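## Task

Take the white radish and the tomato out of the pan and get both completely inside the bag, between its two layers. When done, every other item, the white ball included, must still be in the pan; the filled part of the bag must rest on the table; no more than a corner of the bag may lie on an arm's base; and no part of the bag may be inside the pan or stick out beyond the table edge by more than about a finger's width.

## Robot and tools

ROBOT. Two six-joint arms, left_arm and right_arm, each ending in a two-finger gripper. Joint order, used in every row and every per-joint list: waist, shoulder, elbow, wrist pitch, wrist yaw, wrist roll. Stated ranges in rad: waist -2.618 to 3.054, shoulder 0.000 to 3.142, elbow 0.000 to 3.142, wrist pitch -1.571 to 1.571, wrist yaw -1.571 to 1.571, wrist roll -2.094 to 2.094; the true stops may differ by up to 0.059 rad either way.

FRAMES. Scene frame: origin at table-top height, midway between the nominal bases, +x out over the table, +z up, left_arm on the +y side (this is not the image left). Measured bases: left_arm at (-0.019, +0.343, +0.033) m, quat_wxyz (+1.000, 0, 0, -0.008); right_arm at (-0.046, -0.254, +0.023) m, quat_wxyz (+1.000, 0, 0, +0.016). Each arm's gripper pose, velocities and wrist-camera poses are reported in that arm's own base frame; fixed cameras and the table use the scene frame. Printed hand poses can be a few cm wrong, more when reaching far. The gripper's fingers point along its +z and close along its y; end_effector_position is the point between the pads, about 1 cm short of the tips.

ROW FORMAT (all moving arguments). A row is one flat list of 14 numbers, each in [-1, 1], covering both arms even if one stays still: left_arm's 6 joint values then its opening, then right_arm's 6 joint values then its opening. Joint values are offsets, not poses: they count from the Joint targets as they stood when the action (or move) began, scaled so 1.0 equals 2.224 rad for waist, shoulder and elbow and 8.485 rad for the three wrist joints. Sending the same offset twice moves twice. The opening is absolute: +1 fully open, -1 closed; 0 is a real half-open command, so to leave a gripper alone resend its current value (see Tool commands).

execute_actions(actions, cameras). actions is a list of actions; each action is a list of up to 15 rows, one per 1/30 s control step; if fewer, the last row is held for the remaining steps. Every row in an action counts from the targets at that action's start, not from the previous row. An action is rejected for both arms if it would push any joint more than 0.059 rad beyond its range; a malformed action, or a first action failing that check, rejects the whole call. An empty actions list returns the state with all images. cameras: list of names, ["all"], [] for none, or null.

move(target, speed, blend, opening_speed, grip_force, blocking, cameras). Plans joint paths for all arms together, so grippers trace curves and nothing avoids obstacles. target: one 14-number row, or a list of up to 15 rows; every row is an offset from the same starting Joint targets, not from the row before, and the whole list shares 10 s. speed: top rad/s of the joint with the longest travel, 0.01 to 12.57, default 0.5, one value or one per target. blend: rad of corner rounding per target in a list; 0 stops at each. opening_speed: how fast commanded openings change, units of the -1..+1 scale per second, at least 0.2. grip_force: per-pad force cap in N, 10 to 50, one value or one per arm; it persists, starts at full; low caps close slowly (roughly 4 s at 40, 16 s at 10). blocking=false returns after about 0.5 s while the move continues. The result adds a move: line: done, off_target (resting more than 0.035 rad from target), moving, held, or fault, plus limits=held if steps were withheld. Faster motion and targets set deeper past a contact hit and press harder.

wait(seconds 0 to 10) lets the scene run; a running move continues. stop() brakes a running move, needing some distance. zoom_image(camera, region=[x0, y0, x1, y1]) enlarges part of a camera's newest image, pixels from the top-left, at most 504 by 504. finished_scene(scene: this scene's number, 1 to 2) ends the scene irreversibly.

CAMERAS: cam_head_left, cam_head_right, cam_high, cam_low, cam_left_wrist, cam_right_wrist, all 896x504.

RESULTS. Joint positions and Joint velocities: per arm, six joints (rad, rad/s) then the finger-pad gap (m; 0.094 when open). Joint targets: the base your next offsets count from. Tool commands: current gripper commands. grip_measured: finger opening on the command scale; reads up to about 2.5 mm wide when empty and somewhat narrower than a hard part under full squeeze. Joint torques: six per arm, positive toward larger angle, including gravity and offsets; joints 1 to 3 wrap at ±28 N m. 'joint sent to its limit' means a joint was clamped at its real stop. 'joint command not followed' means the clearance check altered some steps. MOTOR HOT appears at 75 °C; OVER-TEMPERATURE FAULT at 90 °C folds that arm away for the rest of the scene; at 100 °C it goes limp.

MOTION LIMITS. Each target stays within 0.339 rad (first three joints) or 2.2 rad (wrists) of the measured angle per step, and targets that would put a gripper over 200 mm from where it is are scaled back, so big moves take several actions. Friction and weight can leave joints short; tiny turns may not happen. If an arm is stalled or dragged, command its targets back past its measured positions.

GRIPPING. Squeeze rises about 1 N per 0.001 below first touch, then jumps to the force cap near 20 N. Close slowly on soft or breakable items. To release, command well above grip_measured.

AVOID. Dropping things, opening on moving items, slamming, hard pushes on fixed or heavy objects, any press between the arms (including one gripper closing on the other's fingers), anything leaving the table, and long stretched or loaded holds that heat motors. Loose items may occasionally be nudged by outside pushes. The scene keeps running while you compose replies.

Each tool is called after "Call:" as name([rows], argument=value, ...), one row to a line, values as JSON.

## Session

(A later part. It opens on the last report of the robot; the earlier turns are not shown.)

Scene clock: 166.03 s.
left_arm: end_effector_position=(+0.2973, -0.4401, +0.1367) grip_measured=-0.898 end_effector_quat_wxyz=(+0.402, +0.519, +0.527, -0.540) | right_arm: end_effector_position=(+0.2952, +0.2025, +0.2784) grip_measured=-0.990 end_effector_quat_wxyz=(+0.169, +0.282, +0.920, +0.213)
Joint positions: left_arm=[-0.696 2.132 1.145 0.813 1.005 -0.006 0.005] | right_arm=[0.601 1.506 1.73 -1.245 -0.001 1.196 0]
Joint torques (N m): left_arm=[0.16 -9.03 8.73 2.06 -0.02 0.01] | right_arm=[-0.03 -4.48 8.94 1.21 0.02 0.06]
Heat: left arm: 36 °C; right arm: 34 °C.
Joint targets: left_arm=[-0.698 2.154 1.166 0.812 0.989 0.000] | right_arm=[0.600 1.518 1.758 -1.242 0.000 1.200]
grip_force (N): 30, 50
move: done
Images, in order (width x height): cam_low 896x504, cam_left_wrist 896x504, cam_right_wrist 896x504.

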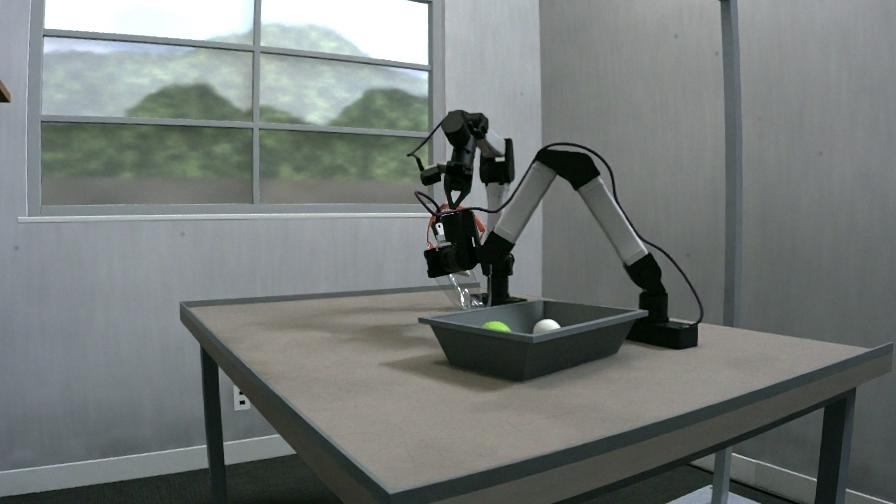

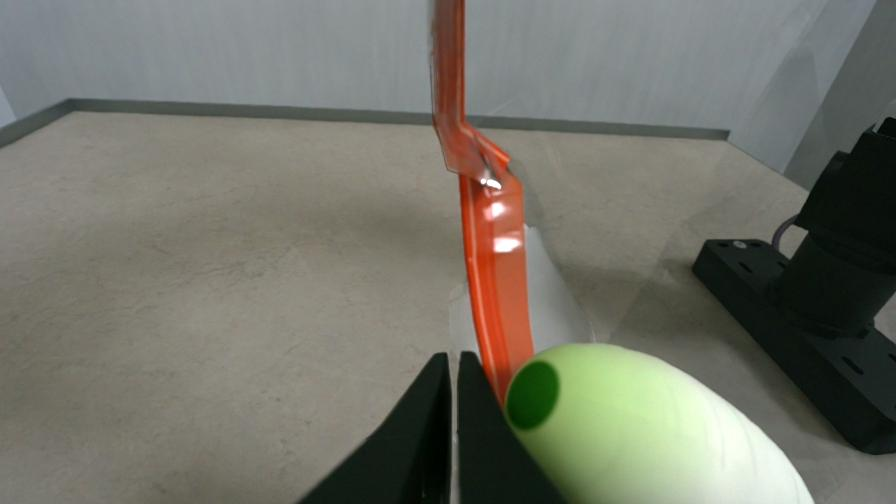

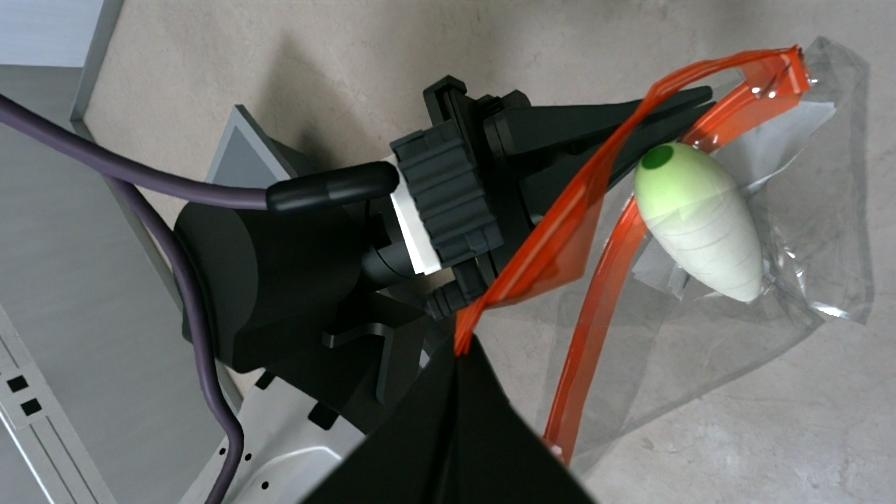

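Call:
move([
  [0.0766, -0.0567, -0.0782, -0.0018, 0.0197, 0, -0.9, 0, 0, 0, 0, 0, 0, -1],
  [0.0944, -0.0701, -0.12, 0.0125, -0.0118, 0, -0.9, 0, 0, 0, 0, 0, 0, -1],
], speed=0.25, blend=0.03, cameras=["cam_left_wrist", "cam_right_wrist", "cam_low"])

Call:
zoom_image(camera="cam_low", region=[370, 150, 570, 350])

Scene clock: 168.73 s.
left_arm: end_effector_position=(+0.3532, -0.3461, +0.1187) grip_measured=-0.898 end_effector_quat_wxyz=(+0.465, +0.437, +0.611, -0.470) | right_arm: end_effector_position=(+0.2952, +0.2025, +0.2784) grip_measured=-0.990 end_effector_quat_wxyz=(+0.169, +0.282, +0.920, +0.213)
Joint positions: left_arm=[-0.495 2.03 0.91 0.913 0.906 -0.006 0.005] | right_arm=[0.601 1.506 1.73 -1.245 -0.001 1.196 0]
Joint torques (N m): left_arm=[0.72 -11.88 5.04 2.19 -0.03 0.01] | right_arm=[-0.05 -4.46 8.94 1.21 0.03 0.06]
Heat: left arm: 36 °C; right arm: 34 °C.
Joint targets: left_arm=[-0.488 1.998 0.899 0.918 0.889 0.000] | right_arm=[0.600 1.518 1.758 -1.242 0.000 1.200]
grip_force (N): 30, 50
move: done
Images, in order (width x height): cam_low 896x504, cam_left_wrist 896x504, cam_right_wrist 896x504.

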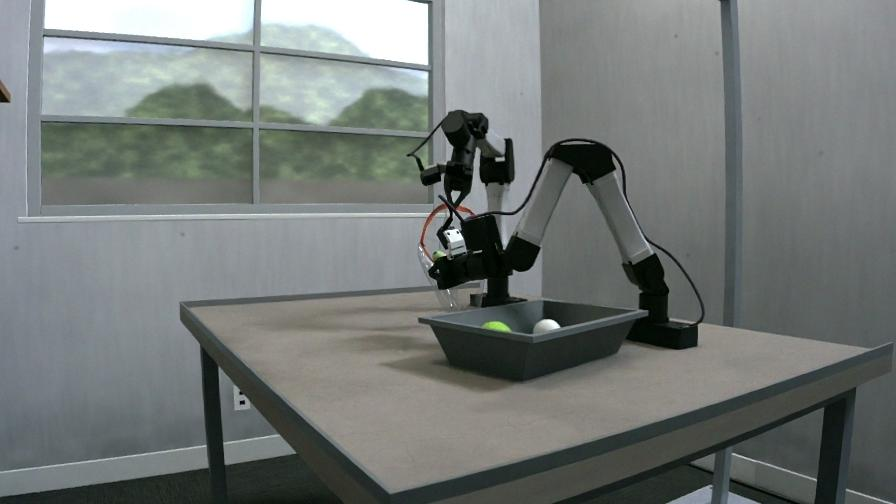

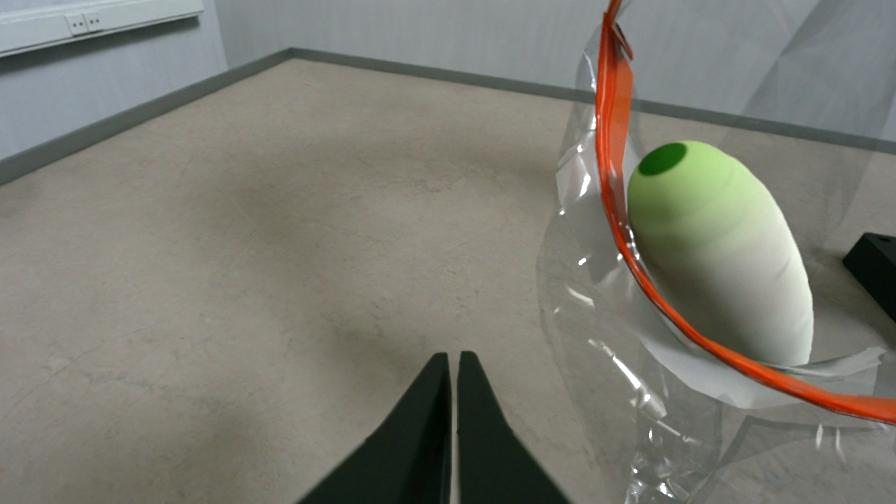

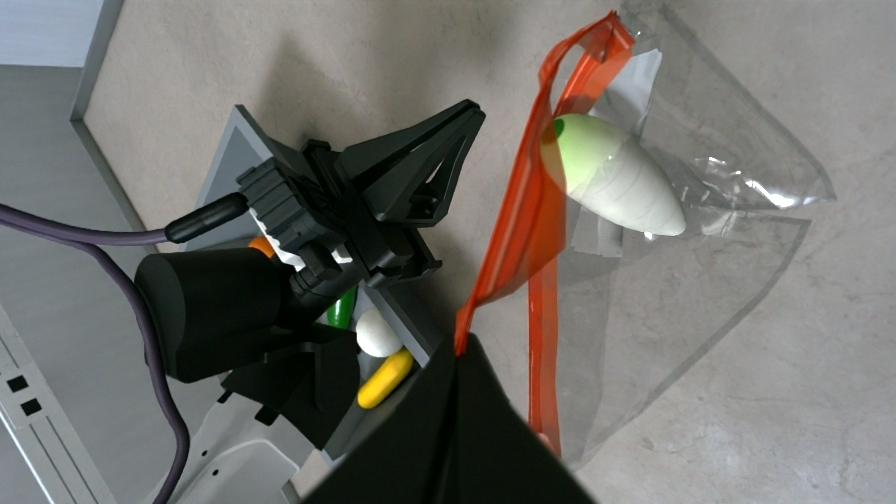

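Scaled by 2.520 from the camera's 896x504 image, which has a finer 1280x720 frame.

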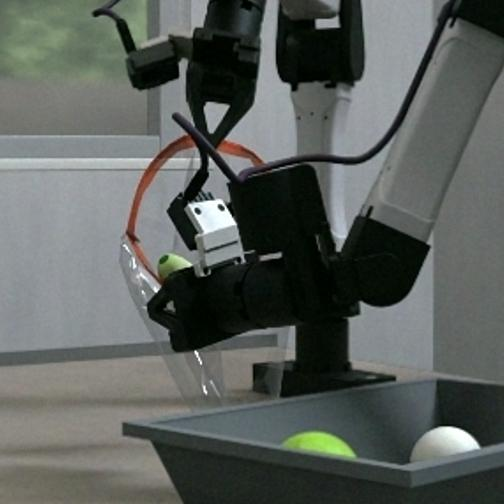

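Call:
move([
  [0.062, -0.2239, 0, -0.0728, -0.0576, 0.0825, -0.9, 0, 0, 0, 0, 0, 0, -1],
  [0.2779, -0.257, 0.0272, -0.2382, -0.1048, 0.1697, 0.4, 0, 0, 0, 0, 0, 0, -1],
], speed=0.8, blend=0.15, cameras=["cam_left_wrist", "cam_right_wrist", "cam_low"])

Call:
zoom_image(camera="cam_low", region=[370, 150, 570, 350])

Scene clock: 174.93 s.
left_arm: end_effector_position=(+0.2224, +0.0251, +0.0613) grip_measured=+0.398 end_effector_quat_wxyz=(-0.004, +0.606, +0.795, -0.015) | right_arm: end_effector_position=(+0.2951, +0.2025, +0.2783) grip_measured=-0.990 end_effector_quat_wxyz=(+0.168, +0.282, +0.920, +0.212)
Joint positions: left_arm=[0.125 1.444 0.939 -1.091 0.016 1.428 0.066] | right_arm=[0.601 1.506 1.73 -1.246 -0.001 1.196 0]
Joint torques (N m): left_arm=[0.61 -6.08 8.62 0.12 -0.07 0.07] | right_arm=[-0.05 -4.48 8.95 1.21 0.03 0.06]
Heat: left arm: 35 °C; right arm: 33 °C.
Joint targets: left_arm=[0.130 1.426 0.959 -1.103 0.000 1.440] | right_arm=[0.600 1.518 1.758 -1.242 0.000 1.200]
grip_force (N): 30, 50
move: done
Images, in order (width x height): cam_low 896x504, cam_left_wrist 896x504, cam_right_wrist 896x504.

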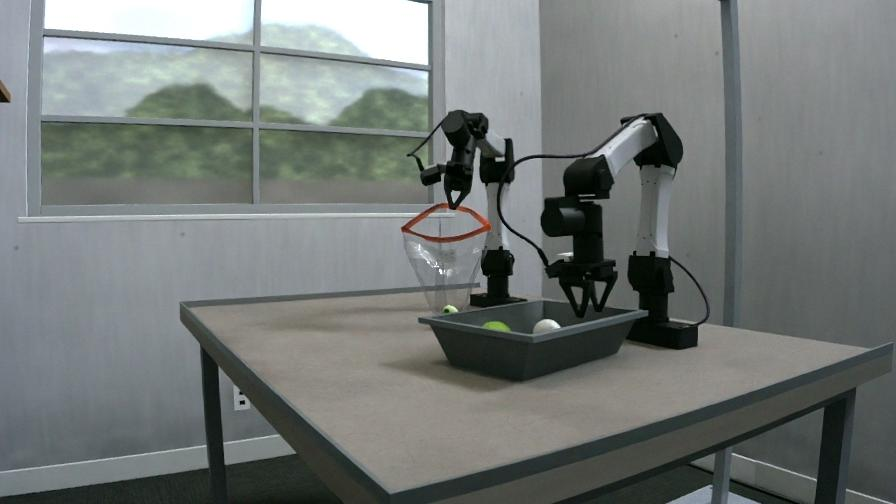

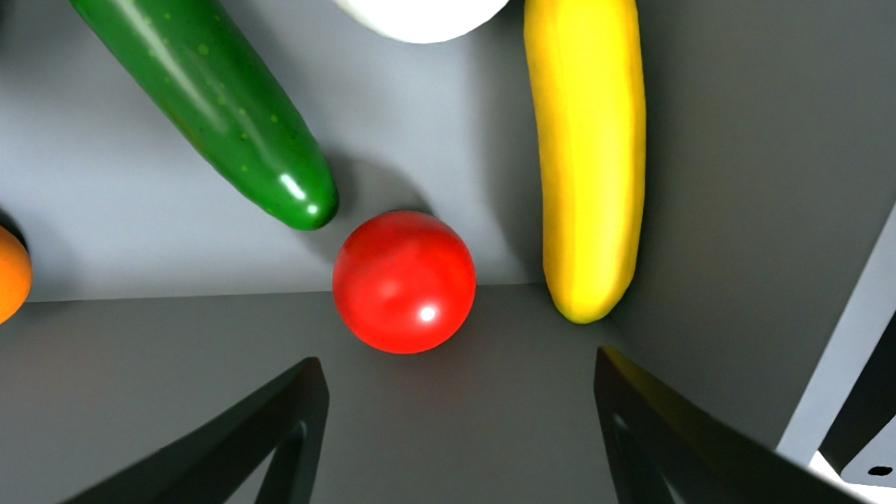

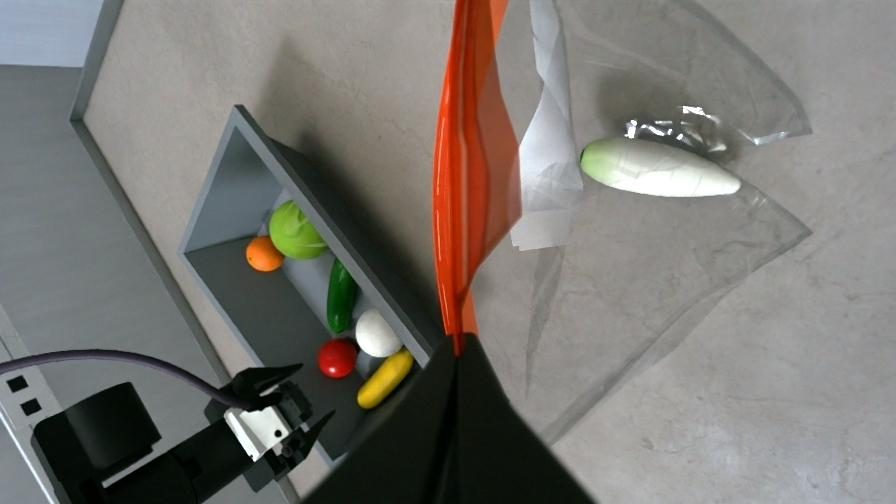

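Scaled by 2.520 from the camera's 896x504 image, which has a finer 1280x720 frame.

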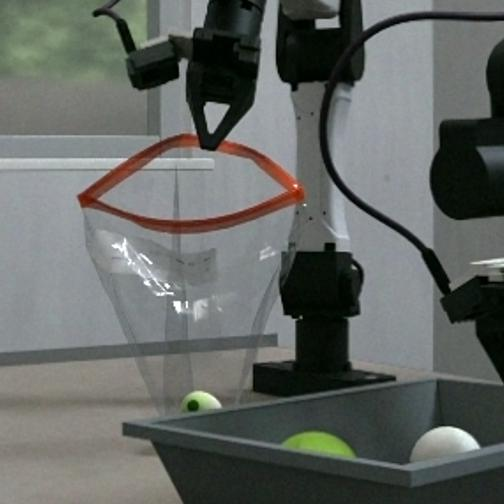

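Call:
move(target=[0.0243, 0.0515, -0.0366, 0.0209, -0.0014, 0.0047, 0.5, 0, 0, 0, 0, 0, 0, -1], speed=0.2, cameras=["cam_left_wrist"])

Scene clock: 177.30 s.
left_arm: end_effector_position=(+0.2362, +0.0417, +0.0309) grip_measured=+0.498 end_effector_quat_wxyz=(+0.000, +0.601, +0.799, -0.003) | right_arm: end_effector_position=(+0.2951, +0.2025, +0.2783) grip_measured=-0.990 end_effector_quat_wxyz=(+0.168, +0.282, +0.920, +0.212)
Joint positions: left_arm=[0.178 1.529 0.888 -0.936 0.004 1.467 0.07] | right_arm=[0.601 1.506 1.73 -1.246 -0.001 1.196 0]
Joint torques (N m): left_arm=[0.69 -4.27 5.38 0.45 -0.07 0.08] | right_arm=[-0.05 -4.48 8.96 1.21 0.03 0.06]
Heat: left arm: 35 °C; right arm: 33 °C.
Joint targets: left_arm=[0.184 1.541 0.878 -0.925 -0.012 1.480] | right_arm=[0.600 1.518 1.758 -1.242 0.000 1.200]
grip_force (N): 30, 50
move: done
Images, in order (width x height): cam_left_wrist 896x504.

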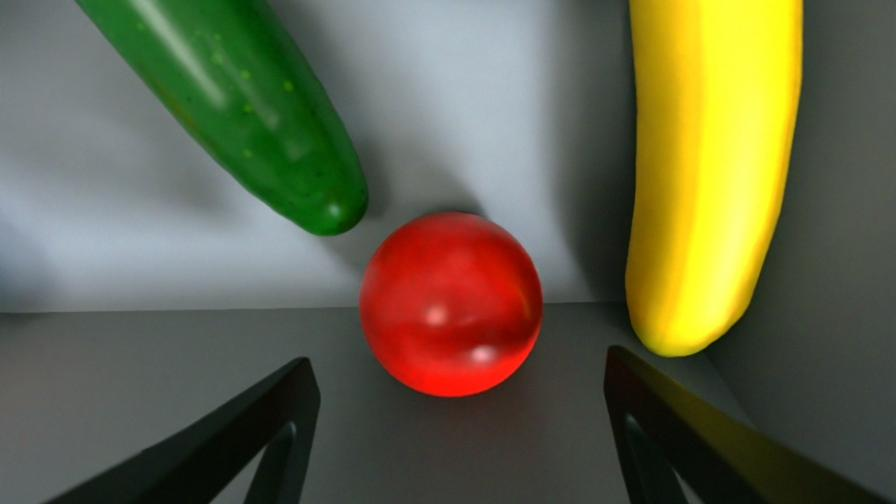

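Call:
move(target=[0.0077, 0.0291, -0.0371, 0.0168, 0, 0, 0.35, 0, 0, 0, 0, 0, 0, -1], speed=0.15, cameras=["cam_left_wrist"])

Scene clock: 179.20 s.
left_arm: end_effector_position=(+0.2344, +0.0455, -0.0018) grip_measured=+0.352 end_effector_quat_wxyz=(-0.002, +0.594, +0.804, -0.005) | right_arm: end_effector_position=(+0.2951, +0.2025, +0.2783) grip_measured=-0.990 end_effector_quat_wxyz=(+0.168, +0.282, +0.920, +0.212)
Joint positions: left_arm=[0.194 1.593 0.805 -0.793 0.004 1.467 0.064] | right_arm=[0.601 1.506 1.73 -1.246 -0.001 1.196 0]
Joint torques (N m): left_arm=[0.75 -4.38 4.96 0.4 -0.08 0.07] | right_arm=[-0.03 -4.48 8.94 1.2 0.02 0.06]
Heat: left arm: 34 °C; right arm: 33 °C.
Joint targets: left_arm=[0.201 1.606 0.795 -0.783 -0.012 1.480] | right_arm=[0.600 1.518 1.758 -1.242 0.000 1.200]
grip_force (N): 30, 50
move: done
Images, in order (width x height): cam_left_wrist 896x504.

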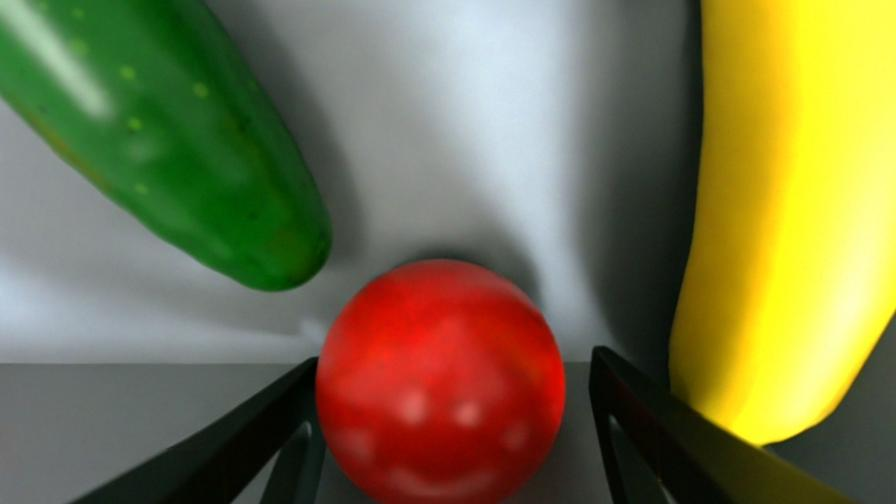

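Call:
move(target=[0.0097, 0, 0.009, -0.0012, 0, 0, 0.35, 0, 0, 0, 0, 0, 0, -1], speed=0.15)

Call:
move(target=[0, 0, 0, 0, 0, 0, -0.03, 0, 0, 0, 0, 0, 0, -1], opening_speed=0.5, grip_force=[20, 50], cameras=["cam_left_wrist"])

Scene clock: 180.37 s.
left_arm: end_effector_position=(+0.2335, +0.0506, -0.0018) grip_measured=+0.352 end_effector_quat_wxyz=(-0.002, +0.586, +0.811, -0.005) | right_arm: end_effector_position=(+0.2951, +0.2025, +0.2783) grip_measured=-0.990 end_effector_quat_wxyz=(+0.168, +0.282, +0.920, +0.212)
Joint positions: left_arm=[0.216 1.593 0.805 -0.793 0.004 1.467 0.064] | right_arm=[0.601 1.506 1.73 -1.246 -0.001 1.196 0]
Joint torques (N m): left_arm=[0.7 -4.44 6.91 0.29 -0.08 0.07] | right_arm=[-0.05 -4.48 8.95 1.2 0.02 0.06]
Heat: left arm: 34 °C; right arm: 33 °C.
Joint targets: left_arm=[0.223 1.606 0.815 -0.793 -0.012 1.480] | right_arm=[0.600 1.518 1.758 -1.242 0.000 1.200]
grip_force (N): 30, 50
move: done

Scene clock: 182.10 s.
left_arm: end_effector_position=(+0.2335, +0.0506, -0.0018) grip_measured=-0.022 end_effector_quat_wxyz=(-0.002, +0.586, +0.811, -0.005) | right_arm: end_effector_position=(+0.2951, +0.2025, +0.2783) grip_measured=-0.990 end_effector_quat_wxyz=(+0.168, +0.282, +0.920, +0.212)
Joint positions: left_arm=[0.216 1.593 0.805 -0.793 0.004 1.467 0.046] | right_arm=[0.601 1.506 1.73 -1.246 -0.001 1.196 0]
Joint torques (N m): left_arm=[0.7 -4.42 6.89 0.28 -0.08 0.07] | right_arm=[-0.03 -4.48 8.94 1.21 0.03 0.06]
Heat: left arm: 34 °C; right arm: 33 °C.
Joint targets: left_arm=[0.223 1.606 0.815 -0.793 -0.012 1.480] | right_arm=[0.600 1.518 1.758 -1.242 0.000 1.200]
grip_force (N): 20, 50
move: done
Images, in order (width x height): cam_left_wrist 896x504.

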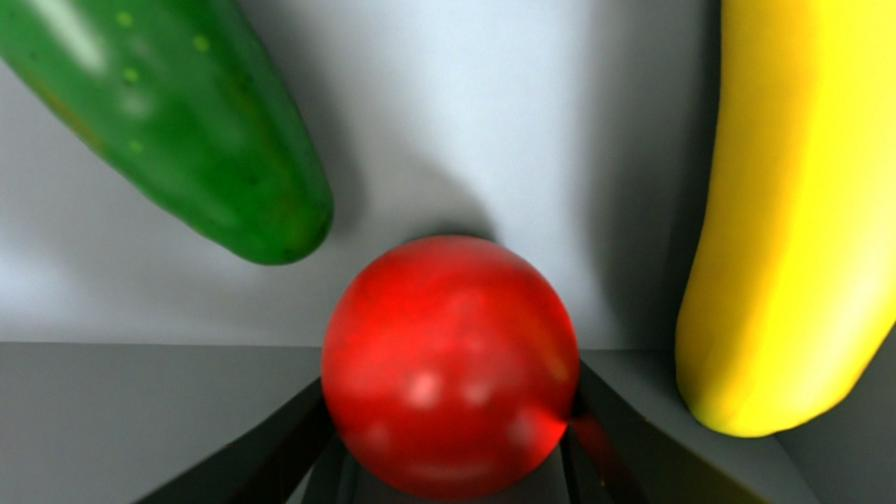

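Call:
move([
  [0, 0, 0, 0, 0, 0, -0.13, 0, 0, 0, 0, 0, 0, -1],
  [0, -0.0489, 0.0557, -0.0259, 0, 0, -0.13, 0, 0, 0, 0, 0, 0, -1],
  [0, -0.0703, 0.182, -0.0645, 0, 0, -0.13, 0, 0, 0, 0, 0, 0, -1],
  [-0.37, -0.462, 0.0344, 0.0212, 0.0014, -0.1744, -0.13, 0, -0.059, -0.2628, 0.0537, 0, 0, -1],
], speed=[0.3, 0.3, 0.5, 0.6], blend=[0, 0.03, 0.05, 0], grip_force=[30, 50], cameras=["cam_left_wrist", "cam_right_wrist", "cam_low", "cam_high"])

Call:
zoom_image(camera="cam_low", region=[370, 150, 570, 350])

Scene clock: 188.30 s.
left_arm: end_effector_position=(+0.2072, -0.1400, +0.3201) grip_measured=-0.054 end_effector_quat_wxyz=(+0.569, +0.240, +0.768, -0.170) | right_arm: end_effector_position=(+0.2943, +0.2019, +0.1587) grip_measured=-0.990 end_effector_quat_wxyz=(+0.161, +0.283, +0.924, +0.203)
Joint positions: left_arm=[-0.594 0.583 0.904 -0.621 0.001 0.013 0.044] | right_arm=[0.601 1.422 1.177 -0.803 -0.001 1.196 0]
Joint torques (N m): left_arm=[-0.31 0.64 6.43 2.52 0.01 -0.17] | right_arm=[-0.03 -8.46 6.54 1.31 0.02 0.06]
Heat: left arm: 34 °C; right arm: 33 °C.
Joint targets: left_arm=[-0.600 0.578 0.892 -0.613 0.000 0.000] | right_arm=[0.600 1.387 1.174 -0.786 0.000 1.200]
grip_force (N): 30, 50
move: done
Images, in order (width x height): cam_high 896x504, cam_low 896x504, cam_left_wrist 896x504, cam_right_wrist 896x504.

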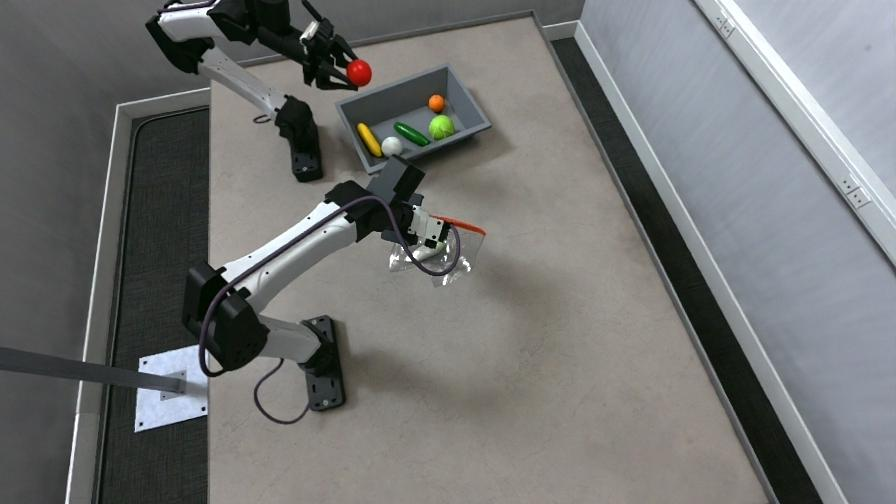

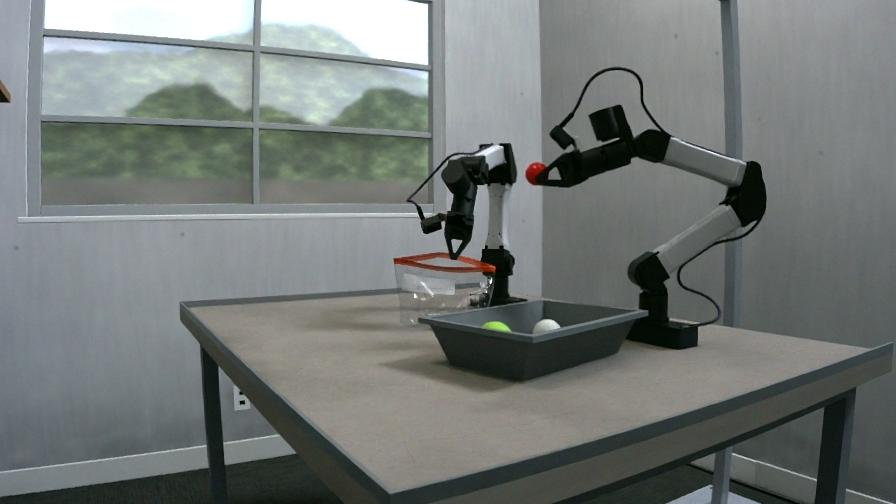

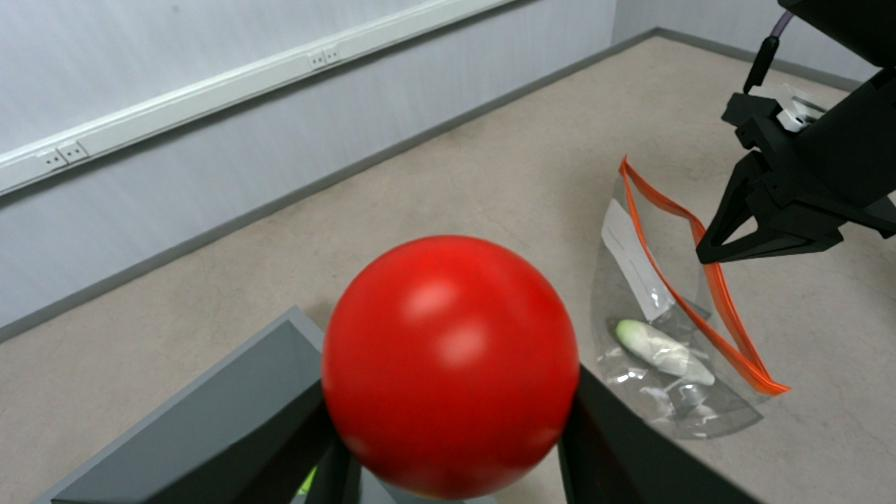

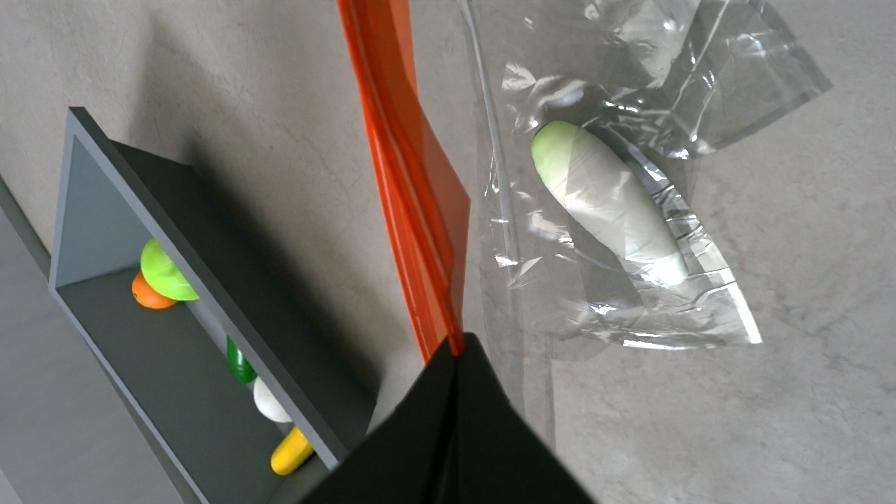

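Scaled by 2.520 from the camera's 896x504 image, which has a finer 1280x720 frame.

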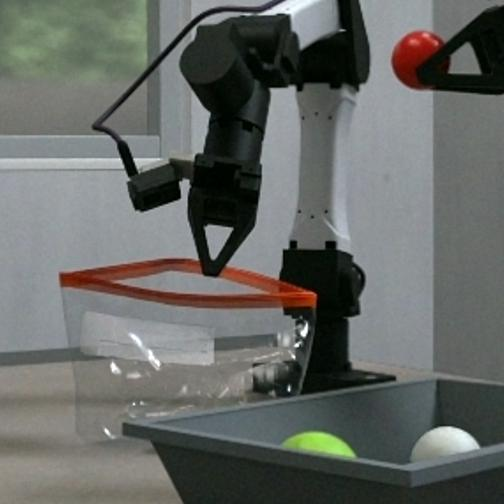

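Call:
move(target=[0.0932, 0.5845, 0.0126, 0.1445, 0.1519, 0, -0.13, 0, 0.0045, 0.0573, -0.0153, 0, 0, -1], speed=0.7, cameras=["cam_left_wrist", "cam_right_wrist", "cam_low"])

Call:
zoom_image(camera="cam_low", region=[370, 150, 570, 350])

Scene clock: 193.30 s.
left_arm: end_effector_position=(+0.3075, -0.3098, +0.1543) grip_measured=-0.055 end_effector_quat_wxyz=(+0.355, +0.465, +0.579, -0.568) | right_arm: end_effector_position=(+0.2901, +0.1990, +0.1800) grip_measured=-0.990 end_effector_quat_wxyz=(+0.155, +0.284, +0.926, +0.195)
Joint positions: left_arm=[-0.398 1.87 0.904 0.605 1.272 0.011 0.044] | right_arm=[0.601 1.422 1.271 -0.916 -0.001 1.196 0]
Joint torques (N m): left_arm=[0.59 -7.84 8.16 1.94 0.38 -0.12] | right_arm=[-0.03 -7.51 9.65 1.11 0.02 0.06]
Heat: left arm: 35 °C; right arm: 34 °C.
Joint targets: left_arm=[-0.393 1.878 0.920 0.613 1.289 0.000] | right_arm=[0.600 1.397 1.301 -0.916 0.000 1.200]
grip_force (N): 30, 50
move: done
Images, in order (width x height): cam_low 896x504, cam_left_wrist 896x504, cam_right_wrist 896x504.

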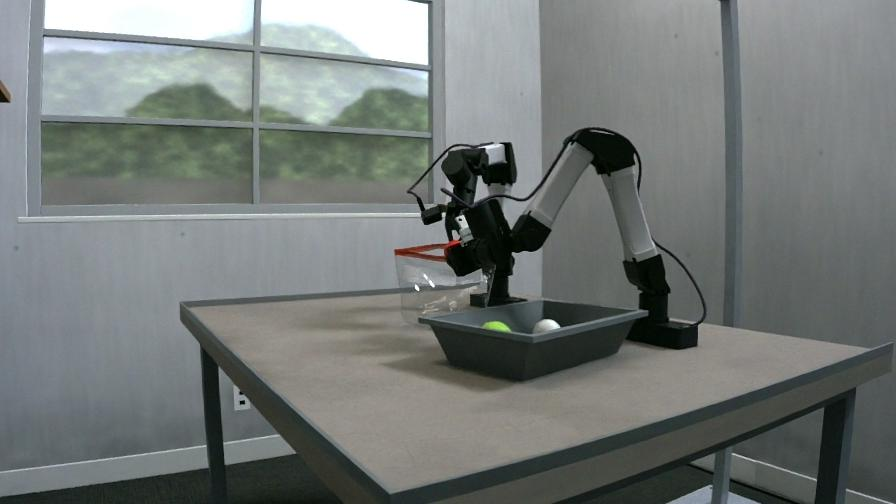

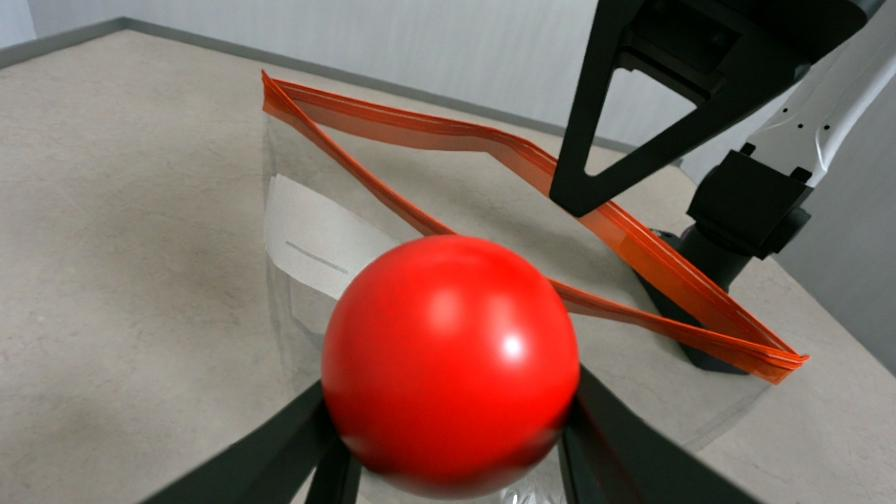

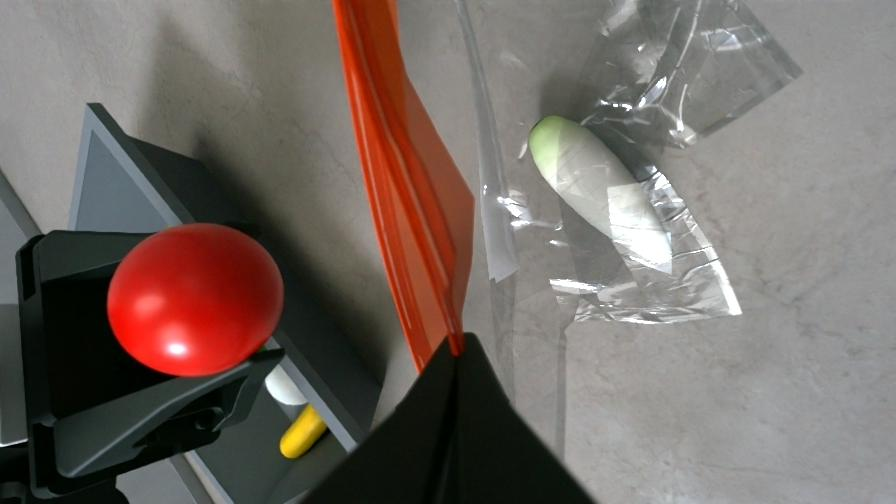

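Scaled by 2.520 from the camera's 896x504 image, which has a finer 1280x720 frame.

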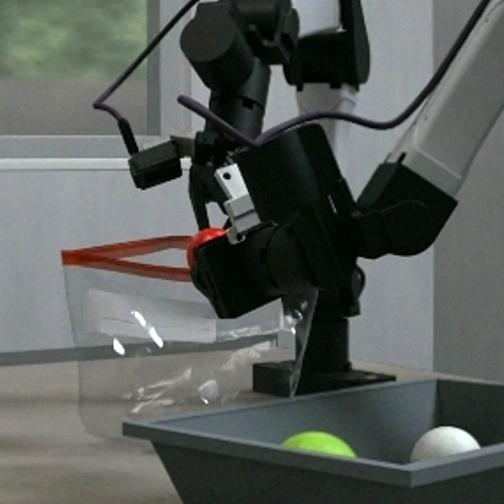

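Call:
move([
  [-0.0742, 0.0247, -0.0115, 0.0214, -0.0216, 0, -0.13, 0, 0, 0, 0, 0, 0, -1],
  [-0.1334, 0.1249, 0.029, 0.0437, -0.037, 0, -0.13, 0, 0, 0, 0, 0, 0, -1],
], speed=0.2, blend=0.03, cameras=["cam_left_wrist", "cam_right_wrist", "cam_low"])

Call:
zoom_image(camera="cam_low", region=[370, 170, 570, 370])

Scene clock: 197.23 s.
left_arm: end_effector_position=(+0.2776, -0.4153, +0.1005) grip_measured=-0.055 end_effector_quat_wxyz=(+0.404, +0.516, +0.536, -0.532) | right_arm: end_effector_position=(+0.2899, +0.1989, +0.1798) grip_measured=-0.990 end_effector_quat_wxyz=(+0.155, +0.284, +0.926, +0.195)
Joint positions: left_arm=[-0.686 2.137 0.964 0.976 0.992 0.011 0.044] | right_arm=[0.601 1.422 1.271 -0.917 -0.001 1.196 0]
Joint torques (N m): left_arm=[-0.1 -8.59 7.73 2.15 -0.03 -0.15] | right_arm=[-0.02 -7.5 9.66 1.11 0.03 0.06]
Heat: left arm: 35 °C; right arm: 34 °C.
Joint targets: left_arm=[-0.690 2.156 0.985 0.983 0.975 0.000] | right_arm=[0.600 1.397 1.301 -0.916 0.000 1.200]
grip_force (N): 30, 50
move: done
Images, in order (width x height): cam_low 896x504, cam_left_wrist 896x504, cam_right_wrist 896x504.

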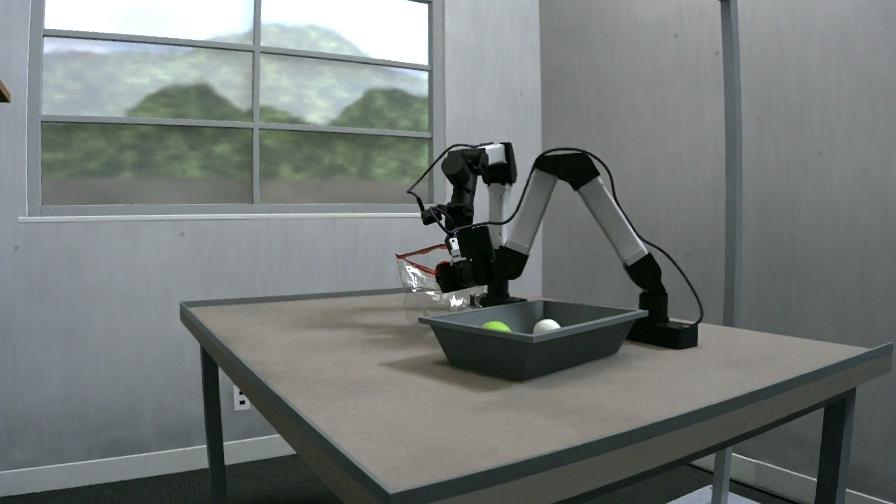

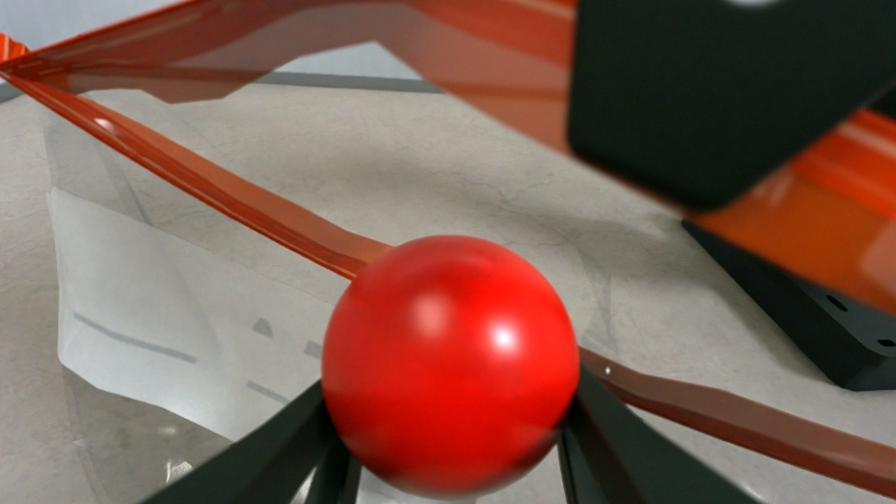

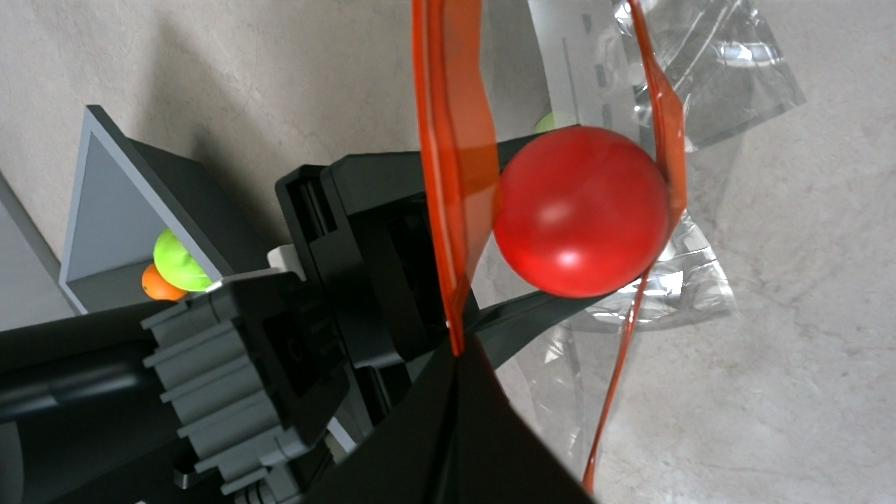

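Scaled by 2.520 from the camera's 896x504 image, which has a finer 1280x720 frame.

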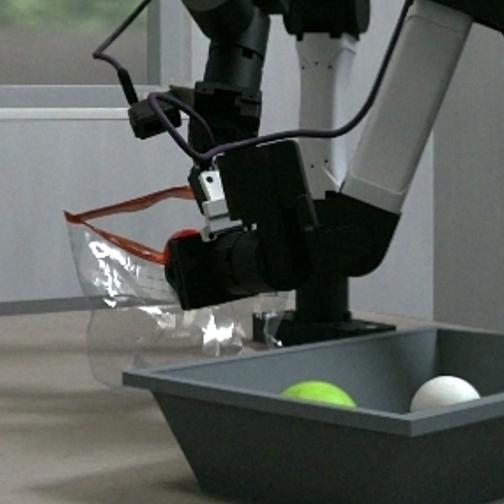

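Call:
move(target=[0.05935,-0.1003,-0.0409,-0.02228,0.01544,0,-0.13,0,0,0,0,0,0,-1], speed=0.4, cameras=["cam_left_wrist","cam_right_wrist","cam_low","cam_head_left","cam_high"])

Scene clock: 199.90 s.
left_arm: end_effector_position=(+0.2934, -0.3666, +0.1391) grip_measured=-0.055 end_effector_quat_wxyz=(+0.398, +0.497, +0.555, -0.536) | right_arm: end_effector_position=(+0.2899, +0.1989, +0.1798) grip_measured=-0.990 end_effector_quat_wxyz=(+0.155, +0.284, +0.926, +0.195)
Joint positions: left_arm=[-0.561 1.956 0.907 0.81 1.09 0.011 0.044] | right_arm=[0.601 1.422 1.271 -0.917 -0.001 1.196 0]
Joint torques (N m): left_arm=[0.46 -10.82 4.98 1.86 0.27 -0.14] | right_arm=[-0.05 -7.54 9.66 1.11 0.02 0.06]
Heat: left arm: 35 °C; right arm: 34 °C.
Joint targets: left_arm=[-0.558 1.933 0.893 0.795 1.106 0.000] | right_arm=[0.600 1.397 1.301 -0.916 0.000 1.200]
grip_force (N): 30, 50
move: done
Images, in order (width x height): cam_head_left 896x504, cam_high 896x504, cam_low 896x504, cam_left_wrist 896x504, cam_right_wrist 896x504.

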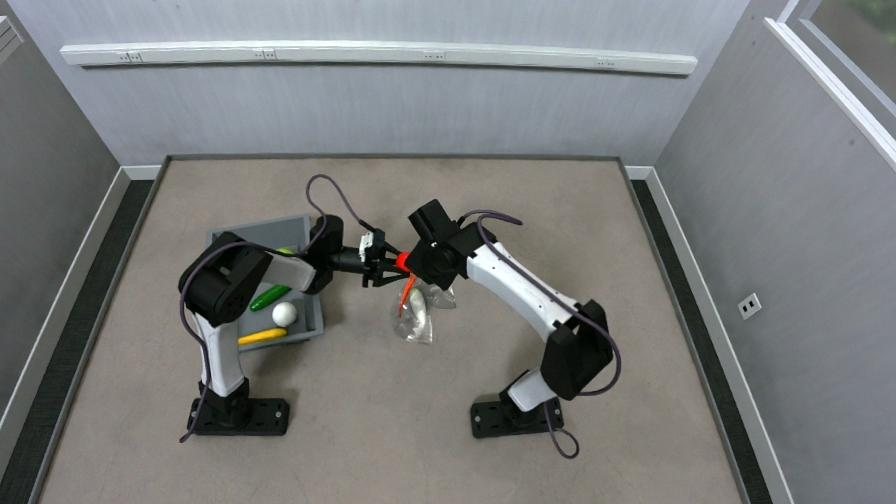

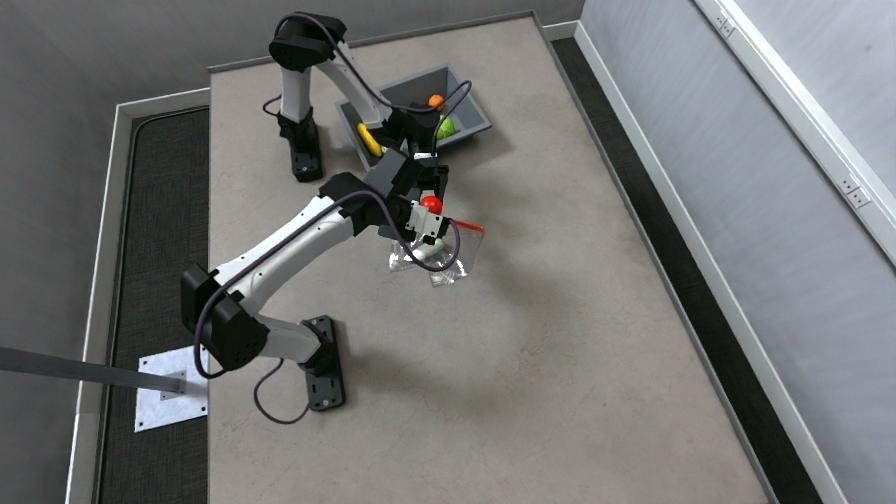

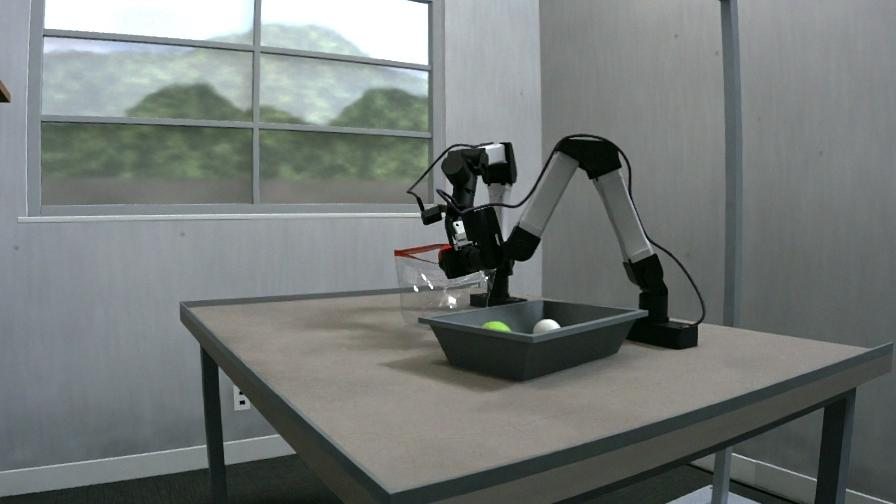

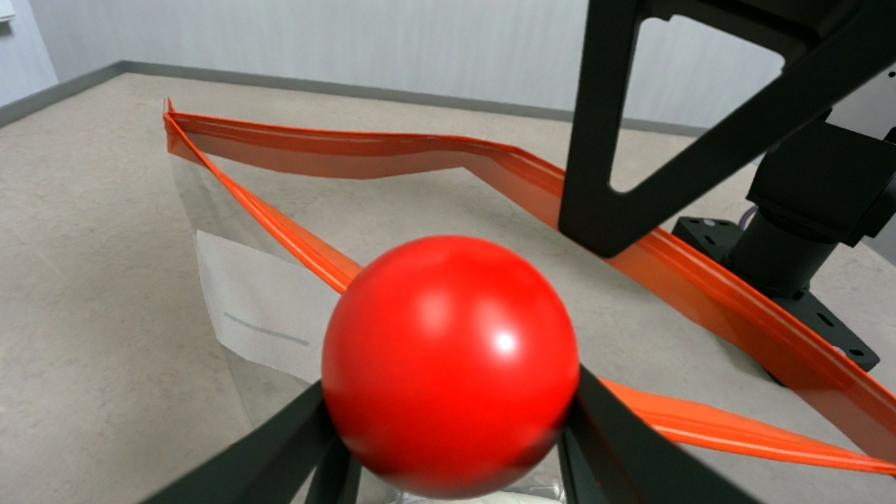

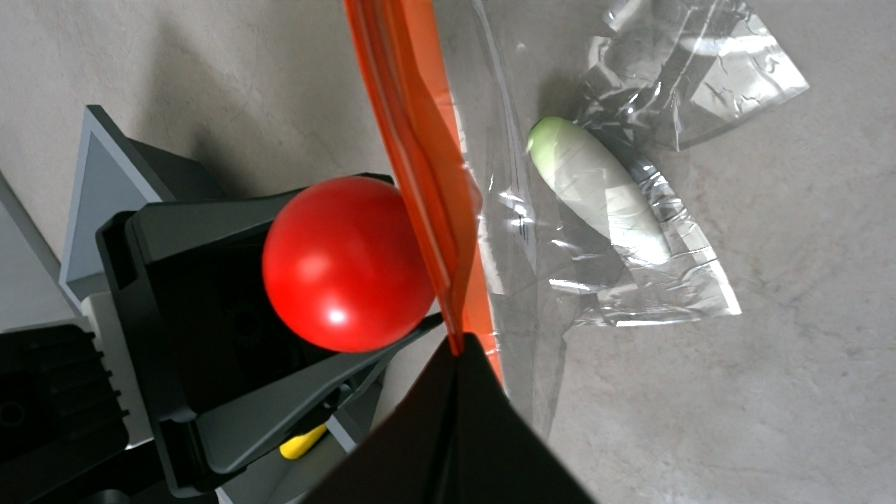

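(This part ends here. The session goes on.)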